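## Task

Stow the plugs in the small chest by color: orange in the middle drawer, blue in the top drawer, green in the bottom drawer. At the end all drawers must be closed and the chest must stand upright.

## Robot and tools

Robot: two arms, left_arm and right_arm, with parallel-finger grippers. left_arm sits on the +y side, but image left and right do not necessarily match. Base positions in metres are left_arm (-0.006, +0.344, -0.013) and right_arm (+0.008, -0.332, -0.017). A loose object may occasionally get a small push from outside. Anything falling off the table, or left lying off it, fails the scene.

Frames: the scene frame has its origin at table-top height, halfway between the bases. +x points out over the table, +z points up. Reported hand positions (end_effector_position, metres) and orientations (end_effector_quat_wxyz) use this frame and may be a few cm off, more at long reach. Offsets you send are measured along the Hand target's own axes, not the scene axes. On a gripper, +z is the direction the fingers point and the fingers open and close along y. The reported point lies between the pads, about 1 cm short of the tips.

The 14-number row is shared by all movement tools. It is one flat list covering both arms: left_arm dx, dy, dz, rx, ry, rz, opening, followed by the same seven for right_arm. Every value lies in [-1, 1]. dx..rz form an offset from that arm's Hand target as it was when the action or move began, with 1.0 equal to 0.6 m or 180 degrees. rx, ry, rz together make a single rotation vector. The opening is absolute, not an offset: +1 is fully open (0.094 m) and -1 is closed. Sending the same offset twice moves the hand twice. Sending zeros for an arm's six pose numbers re-commands its current Hand target. A 0 in the opening slot still counts as a command, so repeat the present opening to leave a gripper alone.

execute_actions(actions, cameras): actions is a list of actions. Each action is a table of up to 15 rows, one per 1/30 s step; if you give fewer rows, the last row holds. Every row is counted from the pose at the start of that action, not from the previous row. Images are returned only when actions is empty or cameras names them. Camera names are cam_high, cam_low, cam_left_wrist, cam_right_wrist, or "all". An unknown name makes the whole call invalid. An empty list also returns the scene number and task.

move(target, speed, blend, opening_speed, grip_force, blocking, cameras): drives each gripper in a straight line. target is either one 14-number row or a list of up to 15 rows, and every row is an offset from the same starting Hand targets. speed is in m/s, from 0.002 to 2.9, default 0.25. You can give one value or one per target. Rotation runs up to twice that value in rad/s. blend is a corner-rounding radius in metres; the default 0 stops at each waypoint. opening_speed sets how fast the openings change, in scale units per second, and must be 0.2 or more; use it for gentle closing. grip_force is in newtons per pad, 10 to 50, either one value or one per arm. It stays set until changed, and lower values close slowly. blocking=false returns after about 0.5 s while the move keeps going. Paths do not avoid obstacles or the other arm, and a move is capped at 10 s. Do not route a path close past an arm's own base. A faster move means more lag, more drift and harder impacts.

wait(seconds 0..10, cameras) lets time pass. stop(cameras) brakes a running move. zoom_image(camera, region [x0,y0,x1,y1] in pixels, at most 504x504) enlarges part of the newest image. read_manual(section) only returns licence text. finished_scene(scene 1 or 2) ends the scene for good; the goal must still hold afterwards with no help from the robot.

Reading results: Hand target is your last commanded pose after clipping, and it is what the next offsets start from. The real gripper often rests a little short of it; to correct, send the missing distance as an offset. Orientation commands are clipped to within 40 degrees of the measured orientation. A move ends with a move: line whose ending is done (within 10 mm and 2 degrees), off_target, moving, held or fault, plus limits=paced (the pose was clipped) or limits=held (steps were withheld). Neither done nor off_target tells you about contact. grip_measured gives the finger opening on the -1..1 scale. It reads a little wide when empty and somewhat narrower than a firmly gripped part. To release, command an opening well above it. grip_effort_nm is the averaged gripper motor effort (negative means closing). It is not a pad force. Joint torques include the arm's own weight.

Cautions: a blocked arm keeps pushing. To relieve it, command a target back past the gripper. Reach, weight and friction can leave the hand low or tilted, so check the pose after each move. Motors heat up when holding loads, stretching out or pushing. MOTOR HOT appears at 75 °C. At 90 °C that arm folds and idles. At 100 °C it goes limp. The bar, plate and rail near the bases can stand up to about 3 cm above the table and give no warning on contact. Keep the grippers, wrist cameras and fingers of the two arms apart, since pressing them together can fail the scene, and avoid strain on the camera cables. Do not drop parts, release moving parts, slam drawers or hit the chest or table hard.

Each tool is called by a JSON object that holds its "method" and its "body".

## Session

{"method": "execute_actions", "body": {"actions": []}}

Scene clock: 0.00 s.
left_arm: end_effector_position=(+0.3681, +0.3961, +0.0741) grip_measured=+1.000 grip_effort_nm=n/a end_effector_quat_wxyz=(+0.560, -0.138, +0.813, +0.075) | right_arm: end_effector_position=(+0.3978, -0.3678, +0.0434) grip_measured=+1.000 grip_effort_nm=n/a end_effector_quat_wxyz=(+0.554, +0.059, +0.824, -0.102)
Joint positions: left_arm=[0.048 1.532 0.344 0.767 -0.246 -0.149 0.094] | right_arm=[0.047 1.627 0.33 0.944 0.249 -0.007 0.094]
Joint velocities: within noise
Joint torques (N m): no reading
Motor temperatures (°C): left_arm=[18 23 21 22 19 21 20] | right_arm=[19 22 24 22 17 21 20]
Heat: left arm: 23 °C; right arm: 24 °C.
Hand target: left_arm +0.3735, +0.3966, +0.0862; +0.576, -0.139, +0.802, +0.073 | right_arm +0.4017, -0.3679, +0.0527; +0.566, +0.061, +0.816, -0.101
Tool commands: left_gripper/opening=+1.0 right_gripper/opening=+1.0

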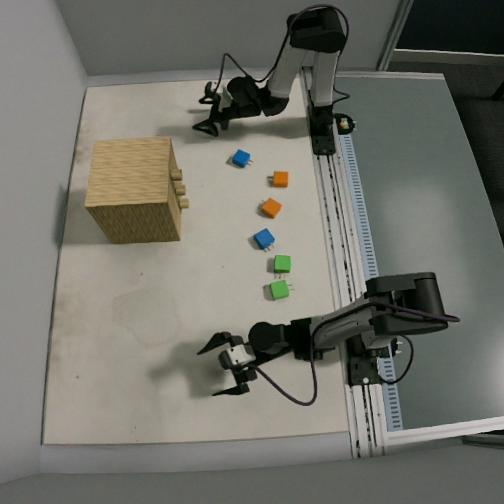

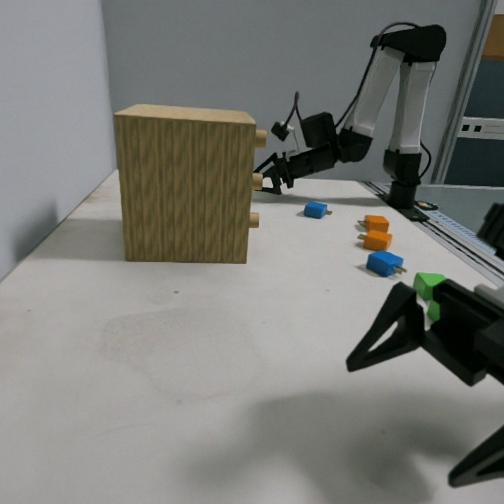

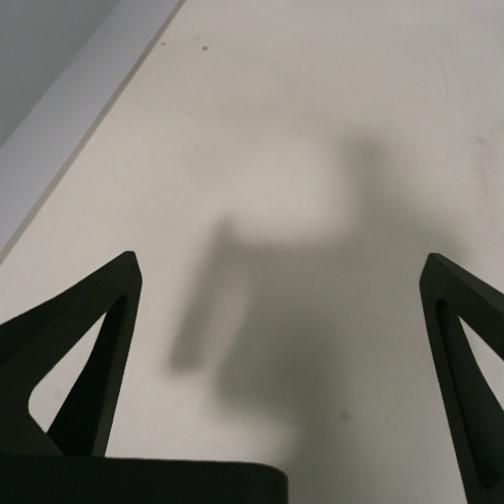

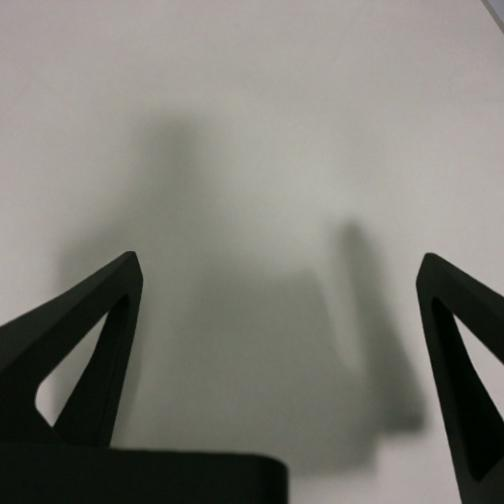

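{"method": "zoom_image", "body": {"camera": "cam_high", "region": [80, 120, 210, 250]}}

{"method": "zoom_image", "body": {"camera": "cam_low", "region": [100, 90, 290, 280]}}

{"method": "zoom_image", "body": {"camera": "cam_high", "region": [220, 140, 310, 310]}}

Scaled by 3.877 from the camera's 504x504 image, which has a finer 720x720 frame.

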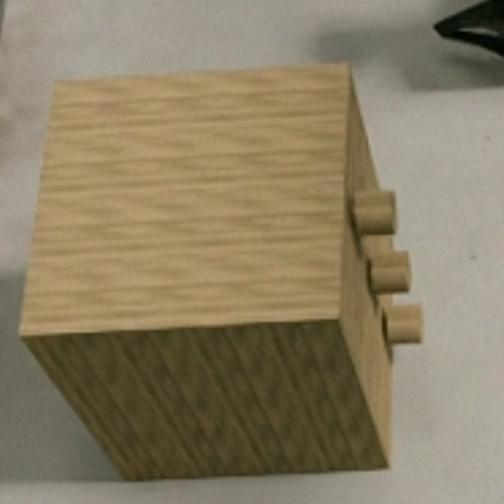

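Scaled by 2.653 from the camera's 504x504 image, which has a finer 720x720 frame.

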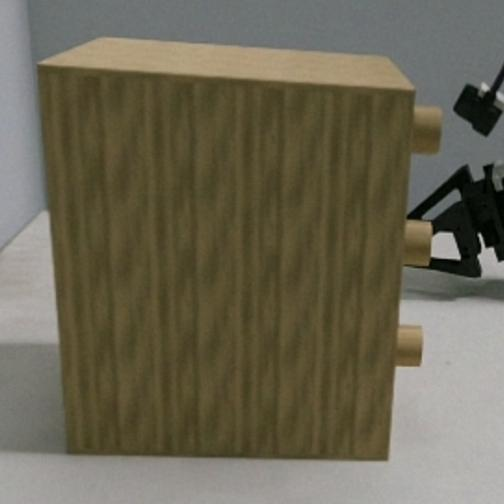

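Scaled by 2.965 from the camera's 504x504 image, which has a finer 720x720 frame.

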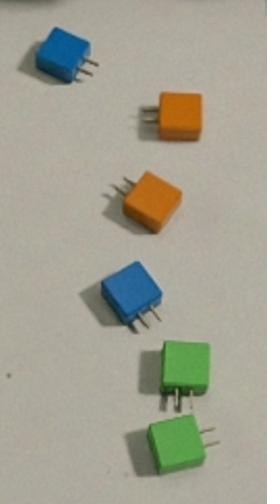

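{"method": "move", "body": {"target": [0.1175,-0.352,-0.469,0.358,0.278,0.519,0.4,-0.007,0.451,-0.24,-0.075,-0.014,0.006,0], "cameras": ["all"]}}

Scene clock: 17.13 s.
left_arm: end_effector_position=(+0.1723, +0.1165, +0.1154) grip_measured=+0.402 grip_effort_nm=-0.12 end_effector_quat_wxyz=(+0.029, +0.682, +0.731, +0.010) | right_arm: end_effector_position=(+0.3297, -0.0841, +0.0750) grip_measured=+0.002 grip_effort_nm=-0.09 end_effector_quat_wxyz=(+0.583, -0.011, +0.812, -0.001)
Joint positions: left_arm=[-0.865 1.595 1.34 -1.269 0.009 0.618 0.066] | right_arm=[1.048 1.695 0.627 0.56 0.943 0.411 0.047]
Joint torques (N m): left_arm=[0.73 -8.68 5.79 0.43 0.01 -0.03] | right_arm=[-0.43 -6.49 5.65 1.58 0.19 -0.01]
Motor temperatures (°C): left_arm=[18 24 23 27 19 21 20] | right_arm=[19 23 26 25 16 21 20]
Heat: left arm: 27 °C; right arm: 26 °C.
Hand target: left_arm +0.1734, +0.1179, +0.1162; +0.031, +0.680, +0.733, +0.011 (not the last commanded pose) | right_arm +0.3298, -0.0846, +0.0751; +0.583, -0.011, +0.812, -0.001 (not the last commanded pose)
Off the commanded pose: left_arm 0.013 m, 5 deg | right_arm 0.014 m, 1 deg.
move: held (left_arm, right_arm; a check stopped the path); limits=held
pose unreachable (left arm): on one or more control steps of this call, first in action 0 (counted from 0), this arm could not follow its commanded pose, so it was not sent that pose on those steps. It may still have moved: this result reports where it is.
cause: moving toward the commanded pose would bring a part of the arm too close to another arm (this arm's wrist camera and the right arm's wrist (the part past joint 4), at the place that arm was heading or pushing toward when its own hold began).
pose unreachable (right arm): on one or more control steps of this call, first in action 0 (counted from 0), this arm could not follow its commanded pose, so it was not sent that pose on those steps. It may still have moved: this result reports where it is.
cause: moving toward the commanded pose would bring a part of the arm too close to another arm (this arm's wrist (the part past joint 4) and the left arm's wrist camera, along the way the arms are being sent, or toward where that arm still pushes).
camera_calibration:
cam_left_wrist: T_world_to_cam=[[-0.993001, -0.0399168, -0.111153, 0.196973], [-0.10171, 0.767393, 0.633059, -0.132835], [0.0600286, 0.639933, -0.766082, 0.129471], [0, 0, 0, 1]] pos_world=[0.174312, 0.0269465, 0.205172]
cam_right_wrist: T_world_to_cam=[[0.0498141, -0.99814, -0.0351484, -0.0893901], [-0.865069, -0.0255307, -0.501003, 0.33065], [0.499174, 0.0553628, -0.864732, 0.0322169], [0, 0, 0, 1]] pos_world=[0.274406, -0.0825657, 0.190374]

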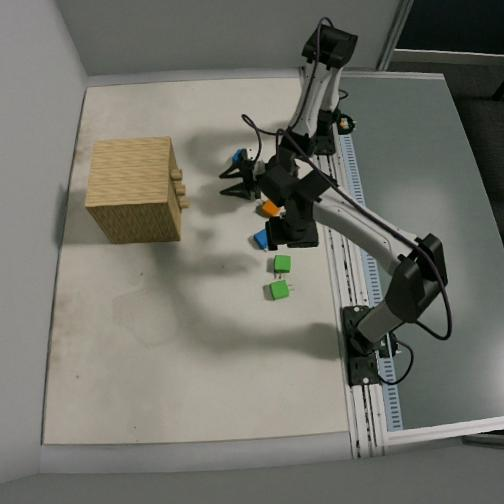

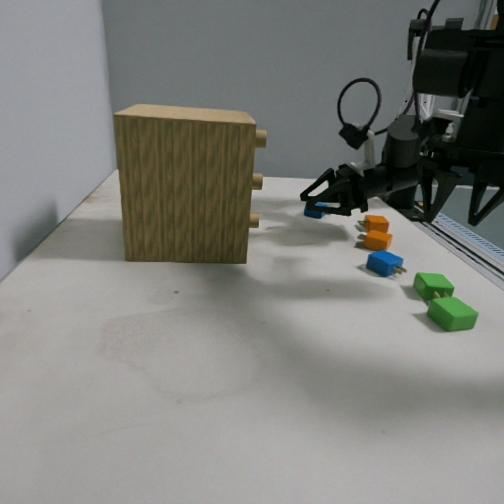

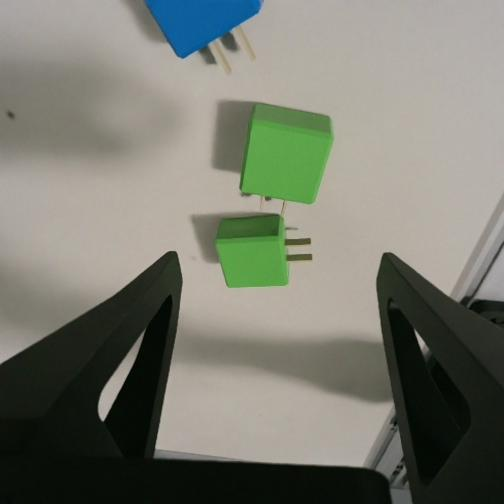

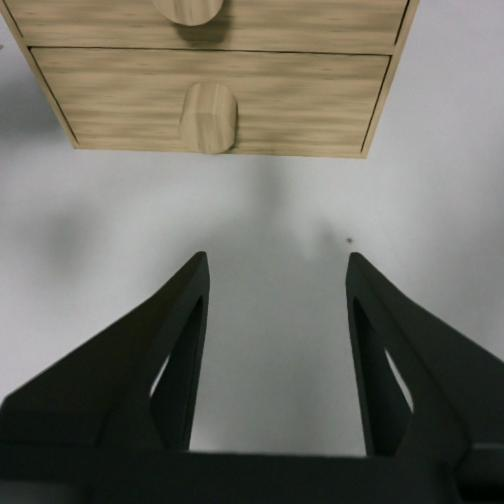

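{"method": "move", "body": {"target": [[0.2,0,-0.08,0,0,0,0.4,0,0,0,0,0,0,0],[0.2,0,-0.08,0,0,0,0.4,0.027,0.062,0.078,0,0,0,0.2]], "cameras": ["cam_right_wrist","cam_low"]}}

Scene clock: 22.37 s.
left_arm: end_effector_position=(+0.1621, +0.2392, +0.1567) grip_measured=+0.402 grip_effort_nm=-0.12 end_effector_quat_wxyz=(+0.023, +0.678, +0.735, +0.016) | right_arm: end_effector_position=(+0.3626, -0.0546, +0.0398) grip_measured=+0.198 grip_effort_nm=0.10 end_effector_quat_wxyz=(+0.577, -0.016, +0.817, -0.012)
Joint positions: left_arm=[-0.502 1.288 1.233 -1.486 0.01 0.969 0.066] | right_arm=[1.009 1.944 0.785 0.645 0.914 0.384 0.056]
Joint torques (N m): left_arm=[1.09 -5.76 6.39 0.4 0.21 0.15] | right_arm=[-0.61 -6.84 7.53 1.79 0.11 -0.05]
Heat: left arm: 25 °C; right arm: 26 °C.
Hand target: left_arm +0.1615, +0.2388, +0.1604; +0.031, +0.680, +0.733, +0.010 | right_arm +0.3683, -0.0473, +0.0440; +0.583, -0.011, +0.812, -0.001
Off the commanded pose: left_arm 0.004 m, 1 deg | right_arm 0.010 m, 2 deg.
move: done
camera_calibration:
cam_right_wrist: T_world_to_cam=[[0.0444173, -0.998946, -0.0115762, -0.0619284], [-0.872695, -0.0331585, -0.487139, 0.344084], [0.486242, 0.0317399, -0.873248, -0.0125012], [0, 0, 0, 1]] pos_world=[0.30911, -0.050057, 0.155983]
Images, in order (width x height): cam_low 504x504, cam_right_wrist 504x504.

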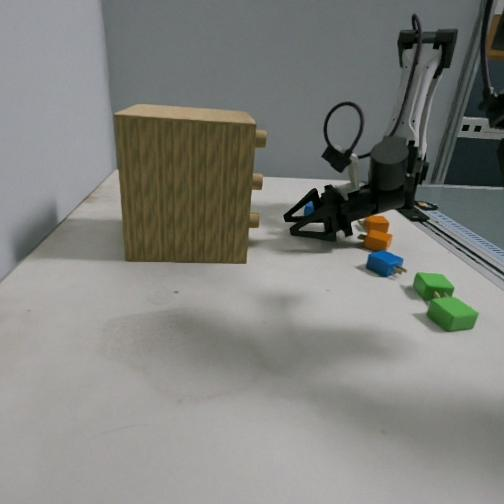

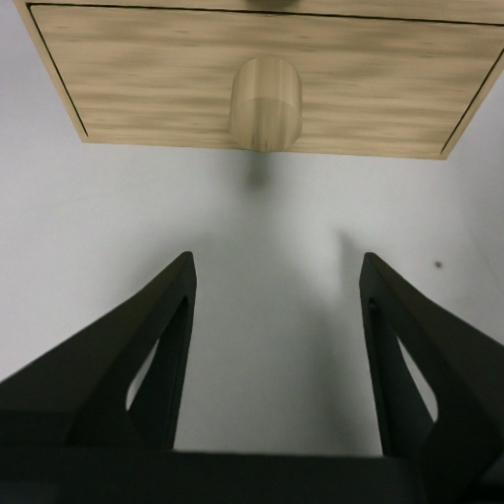

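{"method": "move", "body": {"target": [[0,0,0,0,0,0,0.4,-0.037,0.007,0.108,0,0,0,0.2],[0,0,0,0,0,0,0.4,-0.037,0.007,0.108,0,0,0,-1]], "opening_speed": 1.5, "speed": 0.15, "cameras": ["cam_right_wrist","cam_high"]}}

Scene clock: 25.63 s.
left_arm: end_effector_position=(+0.1621, +0.2392, +0.1567) grip_measured=+0.402 grip_effort_nm=-0.12 end_effector_quat_wxyz=(+0.023, +0.678, +0.735, +0.016) | right_arm: end_effector_position=(+0.4322, -0.0491, +0.0430) grip_measured=-0.420 grip_effort_nm=-1.02 end_effector_quat_wxyz=(+0.580, -0.011, +0.815, -0.008)
Joint positions: left_arm=[-0.502 1.288 1.233 -1.486 0.01 0.969 0.066] | right_arm=[0.866 2.065 0.984 0.651 0.789 0.292 0.027]
Joint torques (N m): left_arm=[1.26 -5.61 6.41 0.4 0.18 0.14] | right_arm=[-0.27 -8.01 8.14 1.76 0.07 -0.05]
Heat: left arm: 25 °C; right arm: 26 °C.
Hand target: left_arm +0.1615, +0.2388, +0.1604; +0.031, +0.680, +0.733, +0.010 | right_arm +0.4367, -0.0418, +0.0446; +0.584, -0.011, +0.812, -0.001
Off the commanded pose: left_arm 0.004 m, 1 deg | right_arm 0.009 m, 1 deg.
move: done
camera_calibration:
cam_right_wrist: T_world_to_cam=[[0.0398463, -0.998905, -0.0245217, -0.056877], [-0.869686, -0.0225872, -0.493088, 0.405917], [0.491994, 0.0409739, -0.869634, -0.0459733], [0, 0, 0, 1]] pos_world=[0.377905, -0.0457625, 0.158778]
Images, in order (width x height): cam_high 504x504, cam_right_wrist 504x504.

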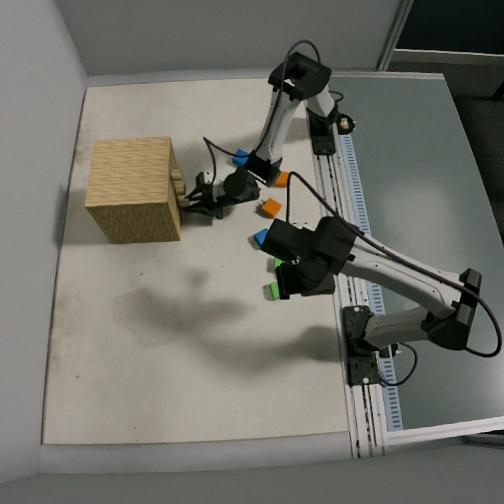

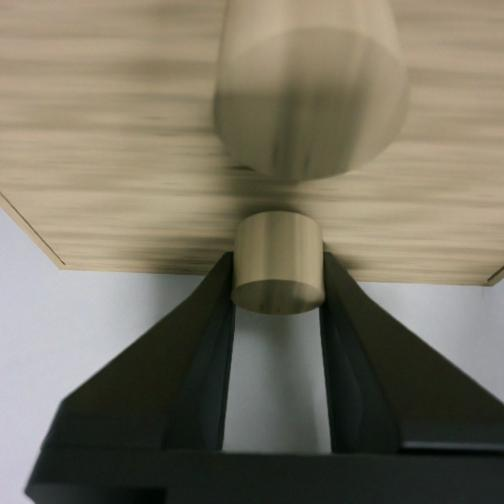

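{"method": "move", "body": {"target": [0,0,0,0,0,0,0.4,0.052,0,-0.158,0,0,0,-1], "speed": 0.12, "cameras": ["cam_right_wrist","cam_high","cam_low"]}}

Scene clock: 27.37 s.
left_arm: end_effector_position=(+0.1621, +0.2392, +0.1567) grip_measured=+0.402 grip_effort_nm=-0.13 end_effector_quat_wxyz=(+0.023, +0.678, +0.735, +0.016) | right_arm: end_effector_position=(+0.3433, -0.0463, +0.0375) grip_measured=-0.420 grip_effort_nm=-1.02 end_effector_quat_wxyz=(+0.585, -0.007, +0.811, -0.010)
Joint positions: left_arm=[-0.502 1.288 1.233 -1.486 0.01 0.969 0.066] | right_arm=[1.076 1.957 0.772 0.651 0.986 0.436 0.027]
Joint torques (N m): left_arm=[1.37 -5.71 6.17 0.4 0.18 0.16] | right_arm=[0.88 -11.38 4.41 1.22 0.15 0.11]
Heat: left arm: 25 °C; right arm: 26 °C.
Hand target: left_arm +0.1615, +0.2388, +0.1604; +0.031, +0.680, +0.733, +0.010 | right_arm +0.3370, -0.0436, +0.0452; +0.584, -0.011, +0.812, -0.001
Off the commanded pose: left_arm 0.004 m, 1 deg | right_arm 0.010 m, 1 deg.
move: done
camera_calibration:
cam_right_wrist: T_world_to_cam=[[0.0330506, -0.99914, -0.0250259, -0.0484071], [-0.862689, -0.0158758, -0.505485, 0.324381], [0.504653, 0.0382961, -0.862472, -0.0118026], [0, 0, 0, 1]] pos_world=[0.287397, -0.0427637, 0.152579]
Images, in order (width x height): cam_high 504x504, cam_low 504x504, cam_right_wrist 504x504.

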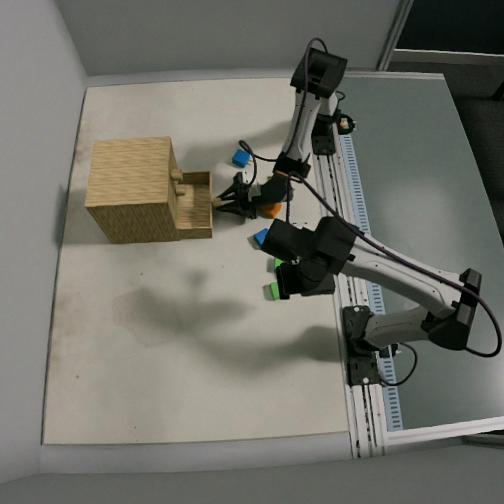

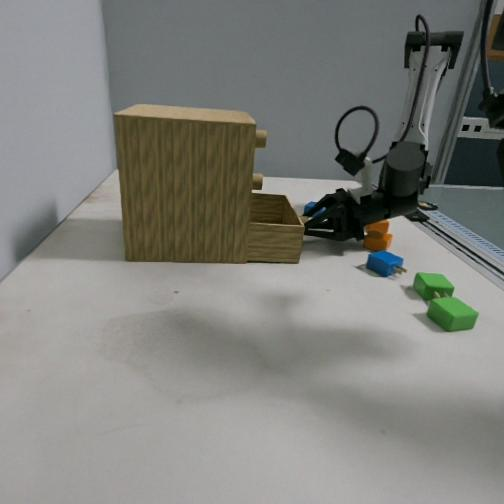

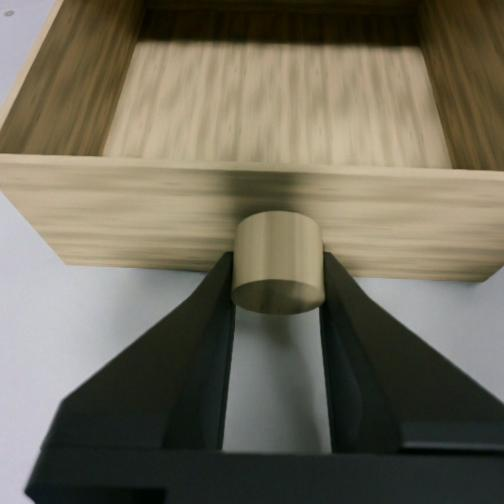

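{"method": "move", "body": {"target": [[0,0,0,0,0,0,0.4,0.052,0,-0.158,0,0,0,0.2],[0,0,0,0,0,0,0.4,-0.001,0,-0.263,0,0,0,0.2],[0,0,0,0,0,0,0.4,-0.123,-0.417,-0.268,0,0,0,0.2],[-0.217,0.005,0.107,0.0185,0.0095,0.024,0.4,-0.123,-0.417,-0.268,0,0,0,0.2]], "cameras": ["all"]}}

Scene clock: 36.77 s.
left_arm: end_effector_position=(+0.1727, +0.1184, +0.0962) grip_measured=+0.402 grip_effort_nm=-0.12 end_effector_quat_wxyz=(-0.017, +0.710, +0.704, +0.007) | right_arm: end_effector_position=(+0.2110, -0.2953, +0.1667) grip_measured=+0.198 grip_effort_nm=0.10 end_effector_quat_wxyz=(+0.576, -0.016, +0.817, -0.012)
Joint positions: left_arm=[-0.852 1.679 1.353 -1.29 0.025 0.709 0.066] | right_arm=[0.899 0.155 0.417 -0.718 0.816 0.306 0.056]
Joint torques (N m): left_arm=[-0.06 -7.71 8.02 0.4 0.19 -0.09] | right_arm=[-0.96 1.39 6.53 1.88 0.05 -0.05]
Heat: left arm: 25 °C; right arm: 27 °C.
Hand target: left_arm +0.1780, +0.1075, +0.1006; +0.000, +0.707, +0.707, +0.000 | right_arm +0.2122, -0.2940, +0.1702; +0.584, -0.011, +0.812, -0.001
Off the commanded pose: left_arm 0.013 m, 2 deg | right_arm 0.004 m, 2 deg.
move: off_target (left_arm)
camera_calibration:
cam_left_wrist: T_world_to_cam=[[-0.998388, 0.039908, -0.040346, 0.180045], [0.00164357, 0.730992, 0.682384, -0.140391], [0.0567252, 0.681218, -0.729879, 0.105594], [0, 0, 0, 1]] pos_world=[0.173995, 0.0235074, 0.180136]
cam_right_wrist: T_world_to_cam=[[0.0447873, -0.99892, -0.0123413, -0.294111], [-0.8734, -0.0331567, -0.485873, 0.265458], [0.484939, 0.0325398, -0.873942, 0.180256], [0, 0, 0, 1]] pos_world=[0.157611, -0.290857, 0.282883]

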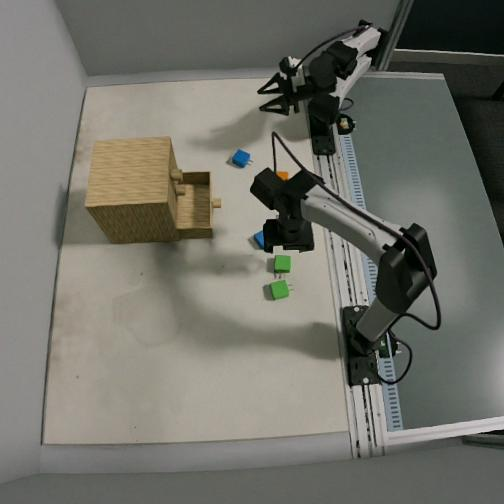

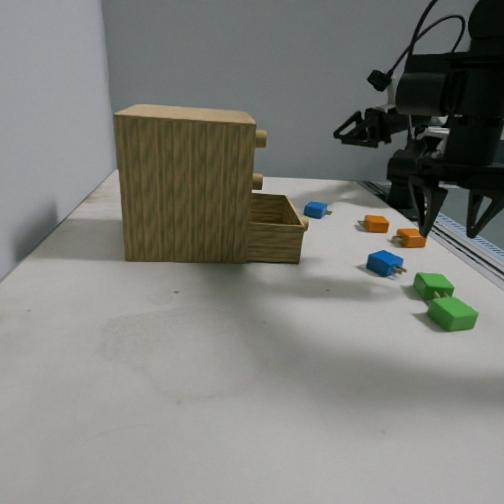

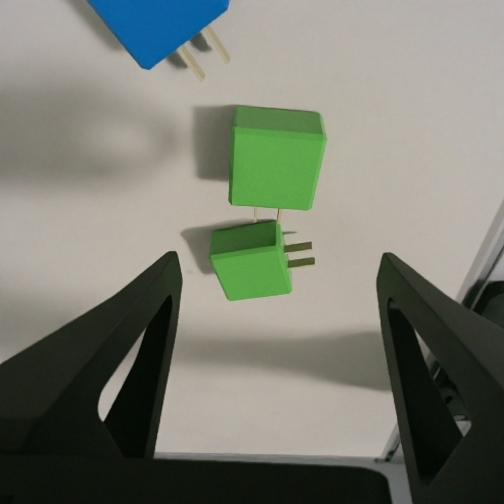

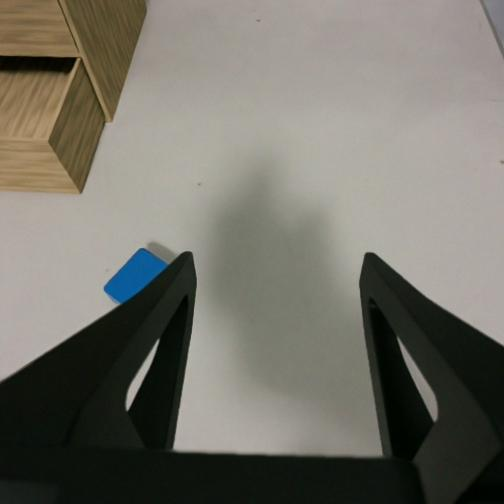

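{"method": "move", "body": {"target": [[-0.009,0.002,0.127,0,0,0,0.4,0,0,0,0,0,0,0.2],[-0.009,0.002,0.127,0,0,0,-0.9,0,0,0,0,0,0,0.2],[0.0,0.002,-0.1,0,0,0,-0.9,0,0,0,0,0,0,0.2]], "opening_speed": 1.5, "cameras": ["cam_low","cam_left_wrist","cam_high"]}}

Scene clock: 44.60 s.
left_arm: end_effector_position=(+0.1764, +0.1084, +0.1456) grip_measured=-0.204 grip_effort_nm=-1.02 end_effector_quat_wxyz=(-0.023, +0.706, +0.708, +0.008) | right_arm: end_effector_position=(+0.2110, -0.2953, +0.1667) grip_measured=+0.198 grip_effort_nm=0.10 end_effector_quat_wxyz=(+0.576, -0.016, +0.817, -0.012)
Joint positions: left_arm=[-0.858 1.733 1.61 -1.504 0.025 0.693 0.037] | right_arm=[0.899 0.155 0.417 -0.718 0.816 0.306 0.056]
Joint torques (N m): left_arm=[1.46 -11.64 8.09 0.13 0.13 0.19] | right_arm=[-0.96 1.39 6.5 1.88 0.04 -0.05]
Heat: left arm: 26 °C; right arm: 27 °C.
Hand target: left_arm +0.1792, +0.1074, +0.1605; +0.000, +0.707, +0.707, +0.000 | right_arm +0.2122, -0.2940, +0.1702; +0.584, -0.011, +0.812, -0.001
Off the commanded pose: left_arm 0.015 m, 3 deg | right_arm 0.004 m, 2 deg.
move: off_target (left_arm)
camera_calibration:
cam_left_wrist: T_world_to_cam=[[-0.998998, 0.0300164, -0.0332059, 0.186234], [-0.00113179, 0.724661, 0.689105, -0.166554], [0.0447475, 0.688451, -0.723901, 0.148738], [0, 0, 0, 1]] pos_world=[0.179203, 0.0127066, 0.228629]
Images, in order (width x height): cam_high 504x504, cam_low 504x504, cam_left_wrist 504x504.

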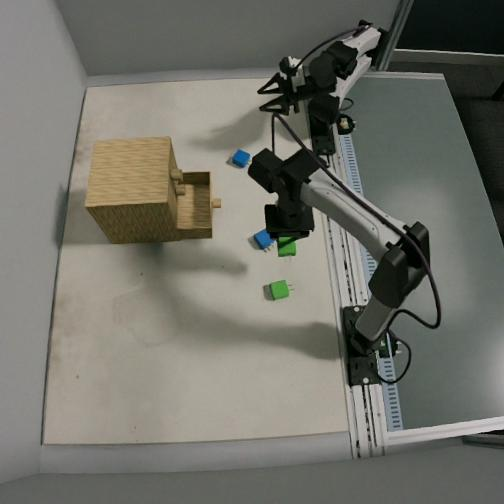

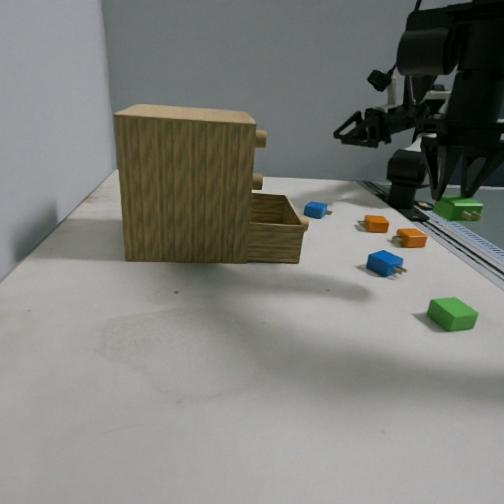

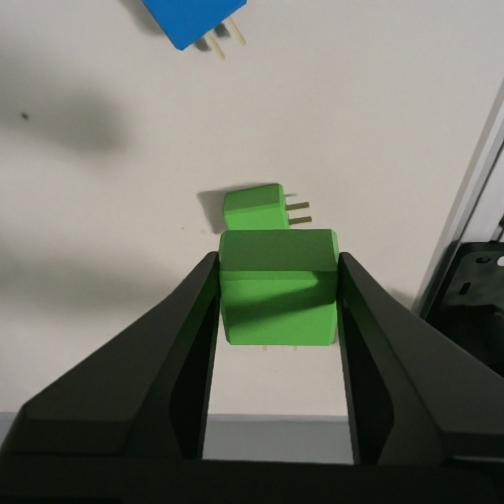

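{"method": "move", "body": {"target": [-0.233,0.3,0.05,-0.217,-0.217,-0.465,-0.9,0,0,0,0,0,0,0.2], "cameras": ["cam_low","cam_left_wrist","cam_high"]}}

Scene clock: 50.73 s.
left_arm: end_effector_position=(+0.3516, -0.0264, +0.1217) grip_measured=-0.204 grip_effort_nm=-1.02 end_effector_quat_wxyz=(+0.404, +0.016, +0.915, +0.004) | right_arm: end_effector_position=(+0.2110, -0.2953, +0.1667) grip_measured=+0.198 grip_effort_nm=0.10 end_effector_quat_wxyz=(+0.576, -0.016, +0.817, -0.012)
Joint positions: left_arm=[-0.975 2.078 1.717 -0.685 -0.631 -0.79 0.037] | right_arm=[0.899 0.155 0.417 -0.718 0.816 0.306 0.056]
Joint torques (N m): left_arm=[0.1 -11.75 9.47 1.42 -0.61 -0.14] | right_arm=[-0.95 1.39 6.5 1.88 0.04 -0.04]
Heat: left arm: 27 °C; right arm: 27 °C.
Hand target: left_arm +0.3592, -0.0323, +0.1306; +0.423, +0.000, +0.906, +0.000 | right_arm +0.2122, -0.2940, +0.1702; +0.584, -0.011, +0.812, -0.001
Off the commanded pose: left_arm 0.013 m, 3 deg | right_arm 0.004 m, 2 deg.
move: off_target (left_arm)
camera_calibration:
cam_left_wrist: T_world_to_cam=[[-0.0059043, -0.996718, -0.0807416, -0.00601565], [-0.993402, 0.0150939, -0.113684, 0.375719], [0.114529, 0.0795376, -0.990231, 0.208225], [0, 0, 0, 1]] pos_world=[0.349357, -0.0282287, 0.248418]
Images, in order (width x height): cam_high 504x504, cam_low 504x504, cam_left_wrist 504x504.

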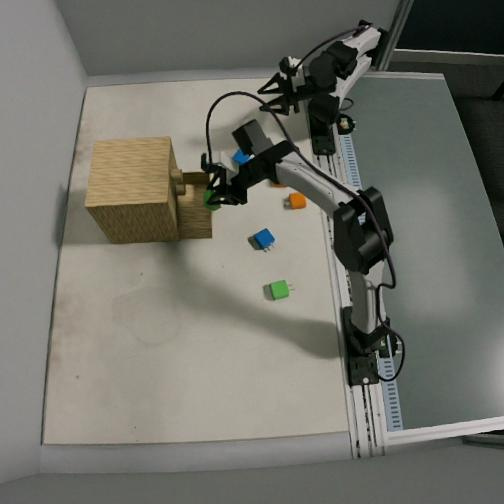

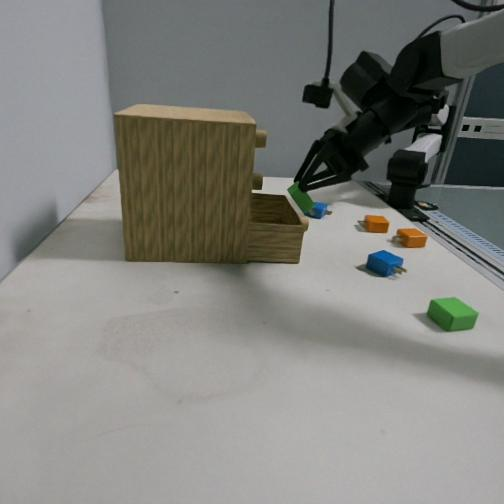

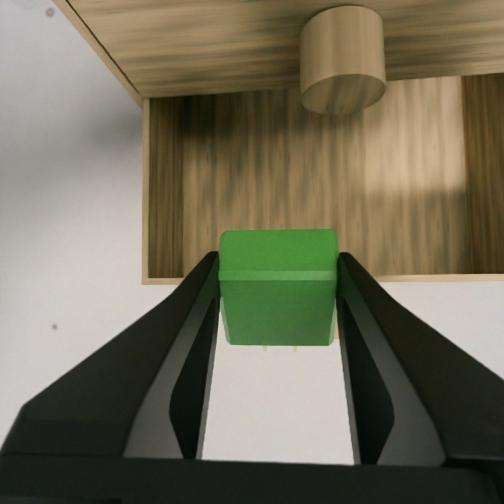

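{"method": "move", "body": {"target": [[0.007,0.033,0.095,0,0,0,-0.9,0,0,0,0,0,0,0.2],[0.007,0.033,0.095,0,0,0,0.1,0,0,0,0,0,0,0.2],[-0.05,0.03,0.0,0,0,0,0.1,0,0,0,0,0,0,0.2]], "speed": 0.2, "cameras": ["cam_low","cam_left_wrist","cam_high"]}}

Scene clock: 55.77 s.
left_arm: end_effector_position=(+0.3748, -0.0109, +0.1090) grip_measured=+0.097 grip_effort_nm=0.14 end_effector_quat_wxyz=(+0.389, +0.024, +0.920, +0.031) | right_arm: end_effector_position=(+0.2110, -0.2953, +0.1667) grip_measured=+0.198 grip_effort_nm=0.10 end_effector_quat_wxyz=(+0.576, -0.016, +0.817, -0.012)
Joint positions: left_arm=[-0.915 2.126 1.754 -0.702 -0.61 -0.727 0.052] | right_arm=[0.899 0.155 0.417 -0.718 0.816 0.306 0.056]
Joint torques (N m): left_arm=[0.24 -20.27 8.92 1.35 -0.51 -0.13] | right_arm=[-0.98 1.39 6.53 1.88 0.04 -0.04]
Motor temperatures (°C): left_arm=[18 29 27 24 19 21 21] | right_arm=[19 24 27 26 16 21 20]
Heat: left arm: 29 °C; right arm: 27 °C.
Hand target: left_arm +0.3785, -0.0143, +0.1536; +0.423, +0.000, +0.906, +0.000 | right_arm +0.2122, -0.2940, +0.1702; +0.584, -0.011, +0.812, -0.001
Off the commanded pose: left_arm 0.045 m, 6 deg | right_arm 0.004 m, 2 deg.
move: off_target (left_arm); target 2's new opening was sent with left_arm's hand 0.014 m and 1 deg from that target
camera_calibration:
cam_left_wrist: T_world_to_cam=[[-0.00236378, -0.990612, -0.136685, 0.0134105], [-0.996495, 0.0137635, -0.0825166, 0.394758], [0.0836232, 0.136011, -0.987172, 0.203661], [0, 0, 0, 1]] pos_world=[0.376375, -0.0198488, 0.235455]
Images, in order (width x height): cam_high 504x504, cam_low 504x504, cam_left_wrist 504x504.

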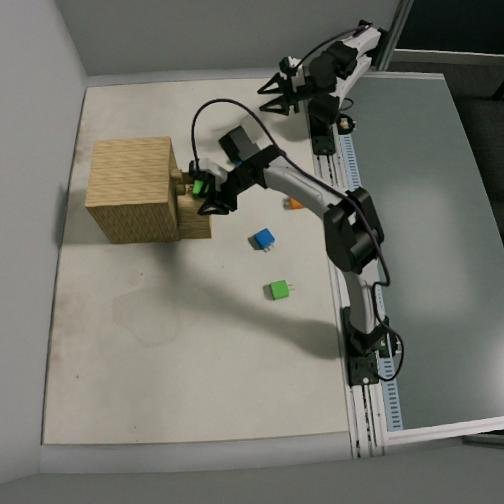

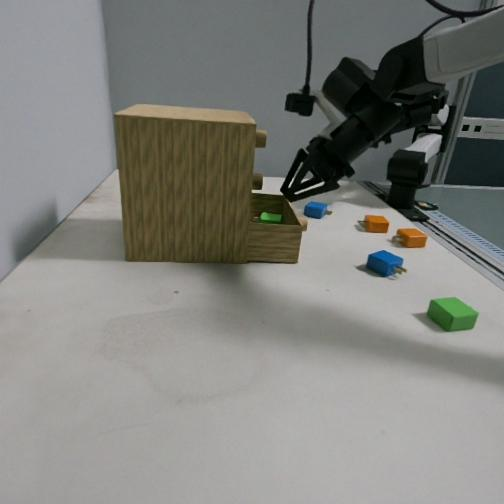

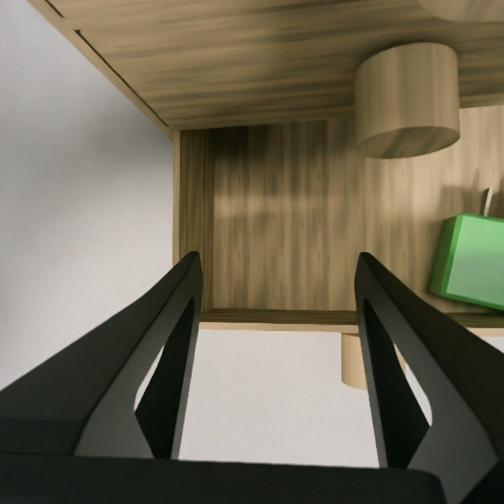

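{"method": "move", "body": {"target": [0.124,0,-0.07,0,0,0,0.1,0,0,0,0,0,0,0.2], "cameras": ["cam_low","cam_left_wrist"]}}

Scene clock: 57.63 s.
left_arm: end_effector_position=(+0.2922, -0.0142, +0.0908) grip_measured=+0.097 grip_effort_nm=0.14 end_effector_quat_wxyz=(+0.393, +0.028, +0.919, +0.029) | right_arm: end_effector_position=(+0.2110, -0.2953, +0.1667) grip_measured=+0.198 grip_effort_nm=0.10 end_effector_quat_wxyz=(+0.576, -0.016, +0.817, -0.012)
Joint positions: left_arm=[-1.088 1.999 1.513 -0.693 -0.687 -0.911 0.052] | right_arm=[0.899 0.155 0.417 -0.718 0.816 0.306 0.056]
Joint torques (N m): left_arm=[1.02 -18.8 6.24 1.39 -0.59 -0.13] | right_arm=[-0.98 1.39 6.53 1.88 0.04 -0.05]
Heat: left arm: 31 °C; right arm: 28 °C.
Hand target: left_arm +0.2985, -0.0142, +0.1234; +0.423, +0.000, +0.906, +0.000 | right_arm +0.2122, -0.2940, +0.1702; +0.584, -0.011, +0.812, -0.001
Off the commanded pose: left_arm 0.033 m, 6 deg | right_arm 0.004 m, 2 deg.
move: off_target (left_arm)
camera_calibration:
cam_left_wrist: T_world_to_cam=[[-0.00889254, -0.990552, -0.136847, 0.00938333], [-0.995714, 0.0213696, -0.0899782, 0.311548], [0.0920525, 0.13546, -0.986497, 0.190418], [0, 0, 0, 1]] pos_world=[0.292767, -0.023157, 0.217163]
Images, in order (width x height): cam_low 504x504, cam_left_wrist 504x504.

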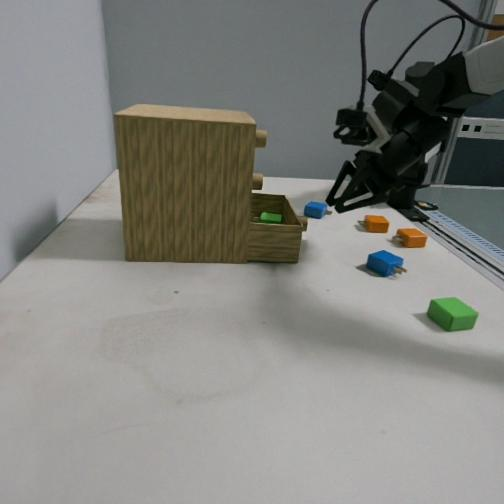

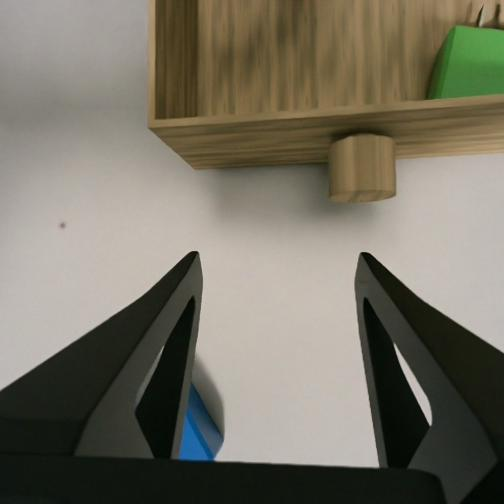

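{"method": "move", "body": {"target": [0.133,0.31,-0.1245,-0.0316,0.277,-0.0675,0.4,0,0,0,0,0,0,0.2], "cameras": ["cam_low","cam_left_wrist"]}}

Scene clock: 61.60 s.
left_arm: end_effector_position=(+0.1915, +0.1706, +0.1008) grip_measured=+0.397 grip_effort_nm=0.14 end_effector_quat_wxyz=(-0.007, -0.115, +0.993, +0.016) | right_arm: end_effector_position=(+0.2110, -0.2953, +0.1667) grip_measured=+0.198 grip_effort_nm=0.10 end_effector_quat_wxyz=(+0.576, -0.016, +0.817, -0.012)
Joint positions: left_arm=[-0.671 1.591 1.271 -1.3 0.022 -0.919 0.066] | right_arm=[0.899 0.155 0.417 -0.718 0.816 0.306 0.056]
Joint torques (N m): left_arm=[1.13 -11.66 5.74 0.21 0.07 0.05] | right_arm=[-0.96 1.39 6.53 1.88 0.04 -0.05]
Heat: left arm: 33 °C; right arm: 28 °C.
Hand target: left_arm +0.1901, +0.1718, +0.1104; +0.000, -0.113, +0.994, +0.001 | right_arm +0.2122, -0.2940, +0.1702; +0.584, -0.011, +0.812, -0.001
Off the commanded pose: left_arm 0.010 m, 2 deg | right_arm 0.004 m, 2 deg.
move: done
camera_calibration:
cam_left_wrist: T_world_to_cam=[[0.196015, -0.976535, -0.089208, 0.146446], [-0.718993, -0.204986, 0.664101, 0.117823], [-0.666804, -0.0660336, -0.742302, 0.339646], [0, 0, 0, 1]] pos_world=[0.282486, 0.18959, 0.186938]
Images, in order (width x height): cam_low 504x504, cam_left_wrist 504x504.

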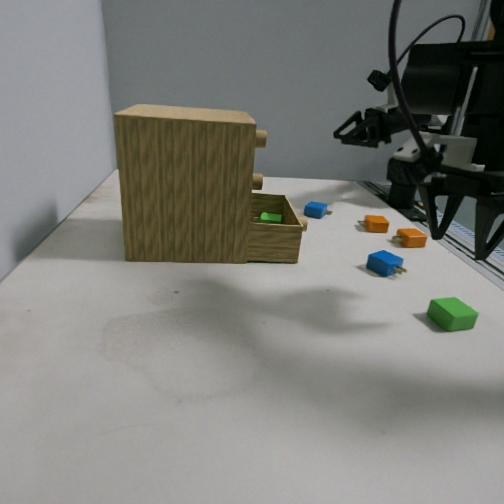

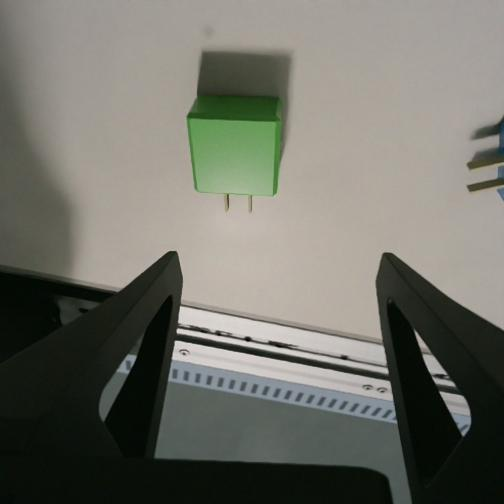

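{"method": "move", "body": {"target": [[-0.012,0.037,0.135,0,0,0,0.4,0,0,0,0,0,0,0.2],[-0.012,0.037,0.135,0,0,0,-0.9,0,0,0,0,0,0,0.2],[-0.012,0.037,-0.06,0,0,0,-0.9,0,0,0,0,0,0,0.2]], "opening_speed": 1.5, "cameras": ["cam_left_wrist"]}}

Scene clock: 66.27 s.
left_arm: end_effector_position=(+0.1873, +0.1949, +0.1345) grip_measured=-0.204 grip_effort_nm=-1.02 end_effector_quat_wxyz=(-0.016, -0.114, +0.993, +0.014) | right_arm: end_effector_position=(+0.2110, -0.2953, +0.1667) grip_measured=+0.198 grip_effort_nm=0.10 end_effector_quat_wxyz=(+0.576, -0.016, +0.817, -0.012)
Joint positions: left_arm=[-0.594 1.533 1.346 -1.445 0.033 -0.838 0.037] | right_arm=[0.899 0.155 0.417 -0.718 0.816 0.306 0.056]
Joint torques (N m): left_arm=[1.33 -9.13 8.03 0.15 0.01 0.09] | right_arm=[-0.95 1.37 6.53 1.88 0.05 -0.04]
Heat: left arm: 33 °C; right arm: 28 °C.
Hand target: left_arm +0.1920, +0.1950, +0.1464; +0.000, -0.113, +0.994, +0.001 | right_arm +0.2122, -0.2940, +0.1702; +0.584, -0.011, +0.812, -0.001
Off the commanded pose: left_arm 0.013 m, 2 deg | right_arm 0.004 m, 2 deg.
move: off_target (left_arm)
camera_calibration:
cam_left_wrist: T_world_to_cam=[[0.192658, -0.977447, -0.0864916, 0.174466], [-0.707365, -0.19943, 0.678131, 0.0922549], [-0.680086, -0.069466, -0.729834, 0.365], [0, 0, 0, 1]] pos_world=[0.279877, 0.214285, 0.218918]
Images, in order (width x height): cam_left_wrist 504x504.

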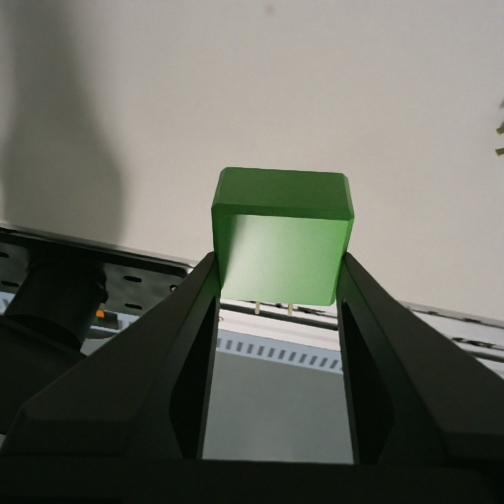

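{"method": "move", "body": {"target": [[-0.193,-0.399,0.027,0.0316,-0.277,0.0675,-0.9,0,0,0,0,0,0,0.2],[-0.26,-0.414,0.114,0.0316,-0.277,0.0675,-0.9,0,0,0,0,0,0,0.2],[-0.26,-0.414,0.114,0.0316,-0.277,0.0675,0.1,0,0,0,0,0,0,0.2],[-0.21,-0.395,0.01,0.0316,-0.277,0.0675,0.1,0,0,0,0,0,0,0.2],[-0.098,-0.377,0.01,0.0316,-0.277,0.0675,0.1,0,0,0,0,0,0,0.2]], "opening_speed": 1, "cameras": ["cam_left_wrist","cam_high"]}}

Scene clock: 74.63 s.
left_arm: end_effector_position=(+0.2951, -0.0182, +0.1111) grip_measured=+0.097 grip_effort_nm=0.14 end_effector_quat_wxyz=(+0.399, +0.026, +0.917, +0.018) | right_arm: end_effector_position=(+0.2110, -0.2953, +0.1667) grip_measured=+0.198 grip_effort_nm=0.10 end_effector_quat_wxyz=(+0.576, -0.016, +0.817, -0.012)
Joint positions: left_arm=[-1.084 1.98 1.557 -0.723 -0.684 -0.9 0.052] | right_arm=[0.899 0.155 0.417 -0.718 0.816 0.306 0.056]
Joint torques (N m): left_arm=[0.88 -17.94 6.2 1.11 -0.59 -0.14] | right_arm=[-0.95 1.4 6.52 1.89 0.05 -0.05]
Motor temperatures (°C): left_arm=[18 35 28 23 19 21 21] | right_arm=[19 23 28 27 16 21 20]
Heat: left arm: 35 °C; right arm: 28 °C.
Hand target: left_arm +0.3002, -0.0123, +0.1401; +0.423, +0.001, +0.906, +0.000 | right_arm +0.2122, -0.2940, +0.1702; +0.584, -0.011, +0.812, -0.001
Off the commanded pose: left_arm 0.030 m, 5 deg | right_arm 0.004 m, 2 deg.
move: off_target (left_arm)
camera_calibration:
cam_left_wrist: T_world_to_cam=[[-0.0126963, -0.993467, -0.113412, 0.00659613], [-0.994342, 0.0245072, -0.103362, 0.317457], [0.105466, 0.111458, -0.988157, 0.206575], [0, 0, 0, 1]] pos_world=[0.293958, -0.0242515, 0.23769]
Images, in order (width x height): cam_high 504x504, cam_left_wrist 504x504.

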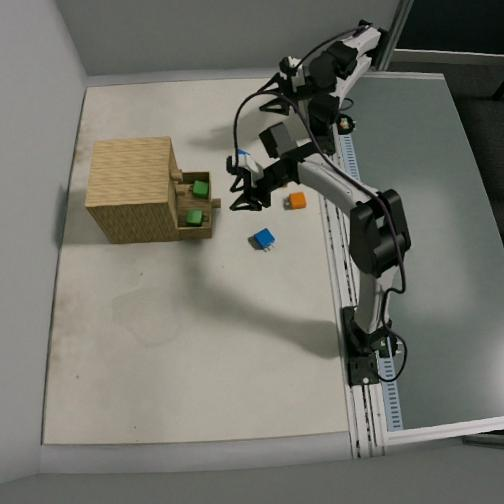

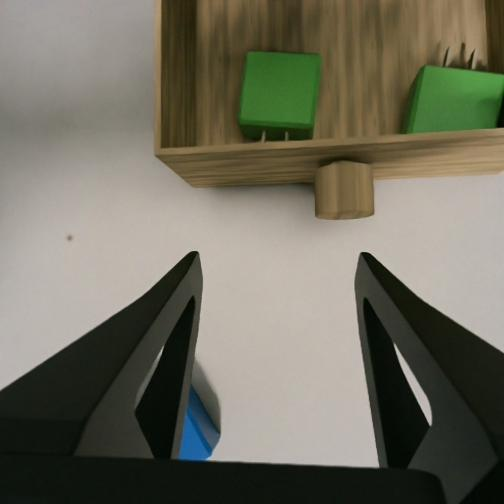

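{"method": "move", "body": {"target": [0.141,-0.063,0.053,0,-0.122,0,-1,0,0,0,0,0,0,0.2], "cameras": ["cam_left_wrist"]}}

Scene clock: 77.67 s.
left_arm: end_effector_position=(+0.2672, -0.0517, +0.0521) grip_measured=-0.995 grip_effort_nm=-0.26 end_effector_quat_wxyz=(+0.575, +0.008, +0.818, -0.003) | right_arm: end_effector_position=(+0.2110, -0.2953, +0.1667) grip_measured=+0.198 grip_effort_nm=0.10 end_effector_quat_wxyz=(+0.576, -0.016, +0.817, -0.012)
Joint positions: left_arm=[-1.269 2.134 1.25 -0.041 -1.09 -0.879 0] | right_arm=[0.899 0.155 0.417 -0.718 0.816 0.306 0.056]
Joint torques (N m): left_arm=[0.65 -12.23 5.44 1.64 -0.64 0.09] | right_arm=[-0.96 1.39 6.52 1.88 0.05 -0.05]
Heat: left arm: 35 °C; right arm: 28 °C.
Hand target: left_arm +0.2702, -0.0499, +0.0547; +0.588, +0.001, +0.809, +0.000 | right_arm +0.2122, -0.2940, +0.1702; +0.584, -0.011, +0.812, -0.001
Off the commanded pose: left_arm 0.004 m, 2 deg | right_arm 0.004 m, 2 deg.
move: done
camera_calibration:
cam_left_wrist: T_world_to_cam=[[0.0261172, -0.998294, -0.0522113, -0.0474866], [-0.87311, 0.00265518, -0.487515, 0.270966], [0.486822, 0.0583188, -0.871552, 0.0442619], [0, 0, 0, 1]] pos_world=[0.216276, -0.0507063, 0.168197]
Images, in order (width x height): cam_left_wrist 504x504.

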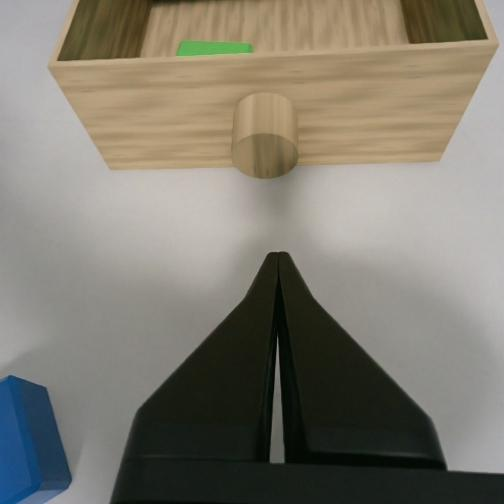

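{"method": "move", "body": {"target": [-0.066,0.007,0.2675,0,0,0,-1,0,0,0,0,0,0,0.2], "speed": 0.12, "cameras": ["cam_left_wrist","cam_high"]}}

Scene clock: 80.53 s.
left_arm: end_effector_position=(+0.4136, -0.0438, +0.0416) grip_measured=-0.995 grip_effort_nm=-0.26 end_effector_quat_wxyz=(+0.584, +0.013, +0.812, +0.021) | right_arm: end_effector_position=(+0.2110, -0.2953, +0.1667) grip_measured=+0.198 grip_effort_nm=0.10 end_effector_quat_wxyz=(+0.576, -0.016, +0.817, -0.012)
Joint positions: left_arm=[-0.966 2.347 1.458 0.285 -0.905 -0.462 0] | right_arm=[0.899 0.155 0.417 -0.718 0.816 0.306 0.056]
Joint torques (N m): left_arm=[3.66 -11.85 9.21 2.31 0.13 0.12] | right_arm=[-0.96 1.37 6.53 1.88 0.05 -0.05]
Heat: left arm: 35 °C; right arm: 28 °C.
Hand target: left_arm +0.4351, -0.0458, +0.0430; +0.588, +0.001, +0.809, +0.000 | right_arm +0.2122, -0.2940, +0.1702; +0.584, -0.011, +0.812, -0.001
Off the commanded pose: left_arm 0.022 m, 3 deg | right_arm 0.004 m, 2 deg.
move: off_target (left_arm)
camera_calibration:
cam_left_wrist: T_world_to_cam=[[0.0454676, -0.994315, -0.0962827, -0.0498683], [-0.86294, 0.0094617, -0.505218, 0.390412], [0.503257, 0.106057, -0.857604, -0.041921], [0, 0, 0, 1]] pos_world=[0.360267, -0.0488327, 0.15649]
Images, in order (width x height): cam_high 504x504, cam_left_wrist 504x504.

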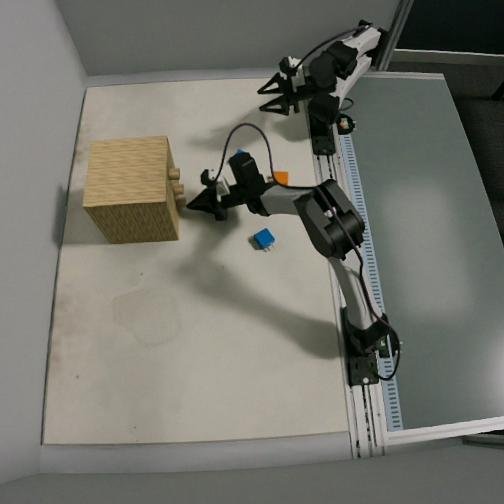

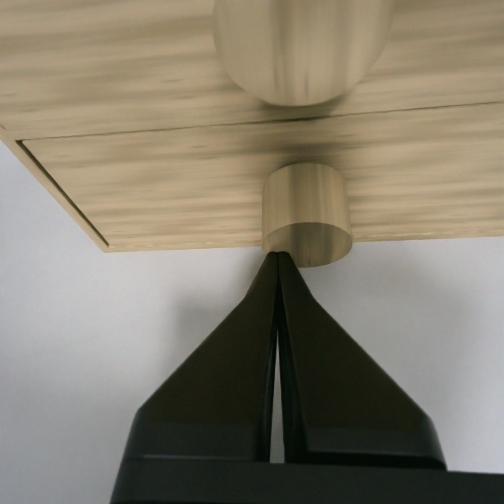

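{"method": "move", "body": {"target": [[0.031,0,-0.095,0,0,0,-1,0,0,0,0,0,0,0.2],[-0.067,-0.005,-0.197,0,0,0,0,0,0,0,0,0,0,0.2]], "cameras": ["cam_left_wrist"]}}

Scene clock: 83.90 s.
left_arm: end_effector_position=(+0.3318, -0.0469, +0.0853) grip_measured=-0.002 grip_effort_nm=0.14 end_effector_quat_wxyz=(+0.568, +0.032, +0.822, +0.023) | right_arm: end_effector_position=(+0.2110, -0.2953, +0.1667) grip_measured=+0.198 grip_effort_nm=0.10 end_effector_quat_wxyz=(+0.576, -0.016, +0.817, -0.012)
Joint positions: left_arm=[-1.117 2.118 1.35 -0.006 -0.987 -0.622 0.047] | right_arm=[0.899 0.155 0.417 -0.718 0.816 0.306 0.056]
Joint torques (N m): left_arm=[0.49 -17.98 7.65 1.67 -0.51 -0.18] | right_arm=[-0.96 1.39 6.52 1.88 0.05 -0.05]
Heat: left arm: 38 °C; right arm: 28 °C.
Hand target: left_arm +0.3350, -0.0489, +0.1177; +0.588, +0.001, +0.809, +0.000 | right_arm +0.2122, -0.2940, +0.1702; +0.584, -0.011, +0.812, -0.001
Off the commanded pose: left_arm 0.033 m, 5 deg | right_arm 0.004 m, 2 deg.
move: off_target (left_arm); target 2's new opening was sent with left_arm's hand 0.033 m and 5 deg from that target
camera_calibration:
cam_left_wrist: T_world_to_cam=[[0.0144438, -0.992263, -0.123311, -0.0324433], [-0.880822, 0.04574, -0.471233, 0.346702], [0.473228, 0.115422, -0.873346, 0.0487425], [0, 0, 0, 1]] pos_world=[0.282785, -0.0536763, 0.201946]
Images, in order (width x height): cam_left_wrist 504x504.

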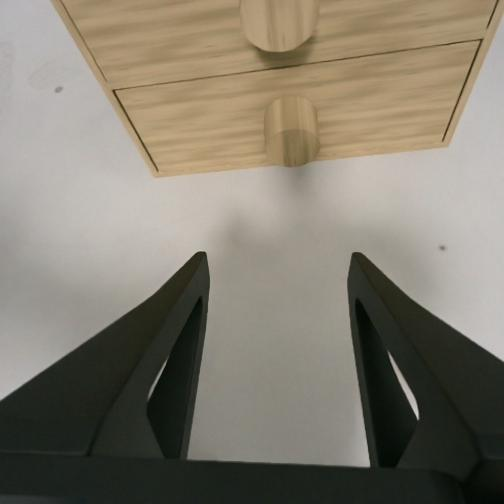

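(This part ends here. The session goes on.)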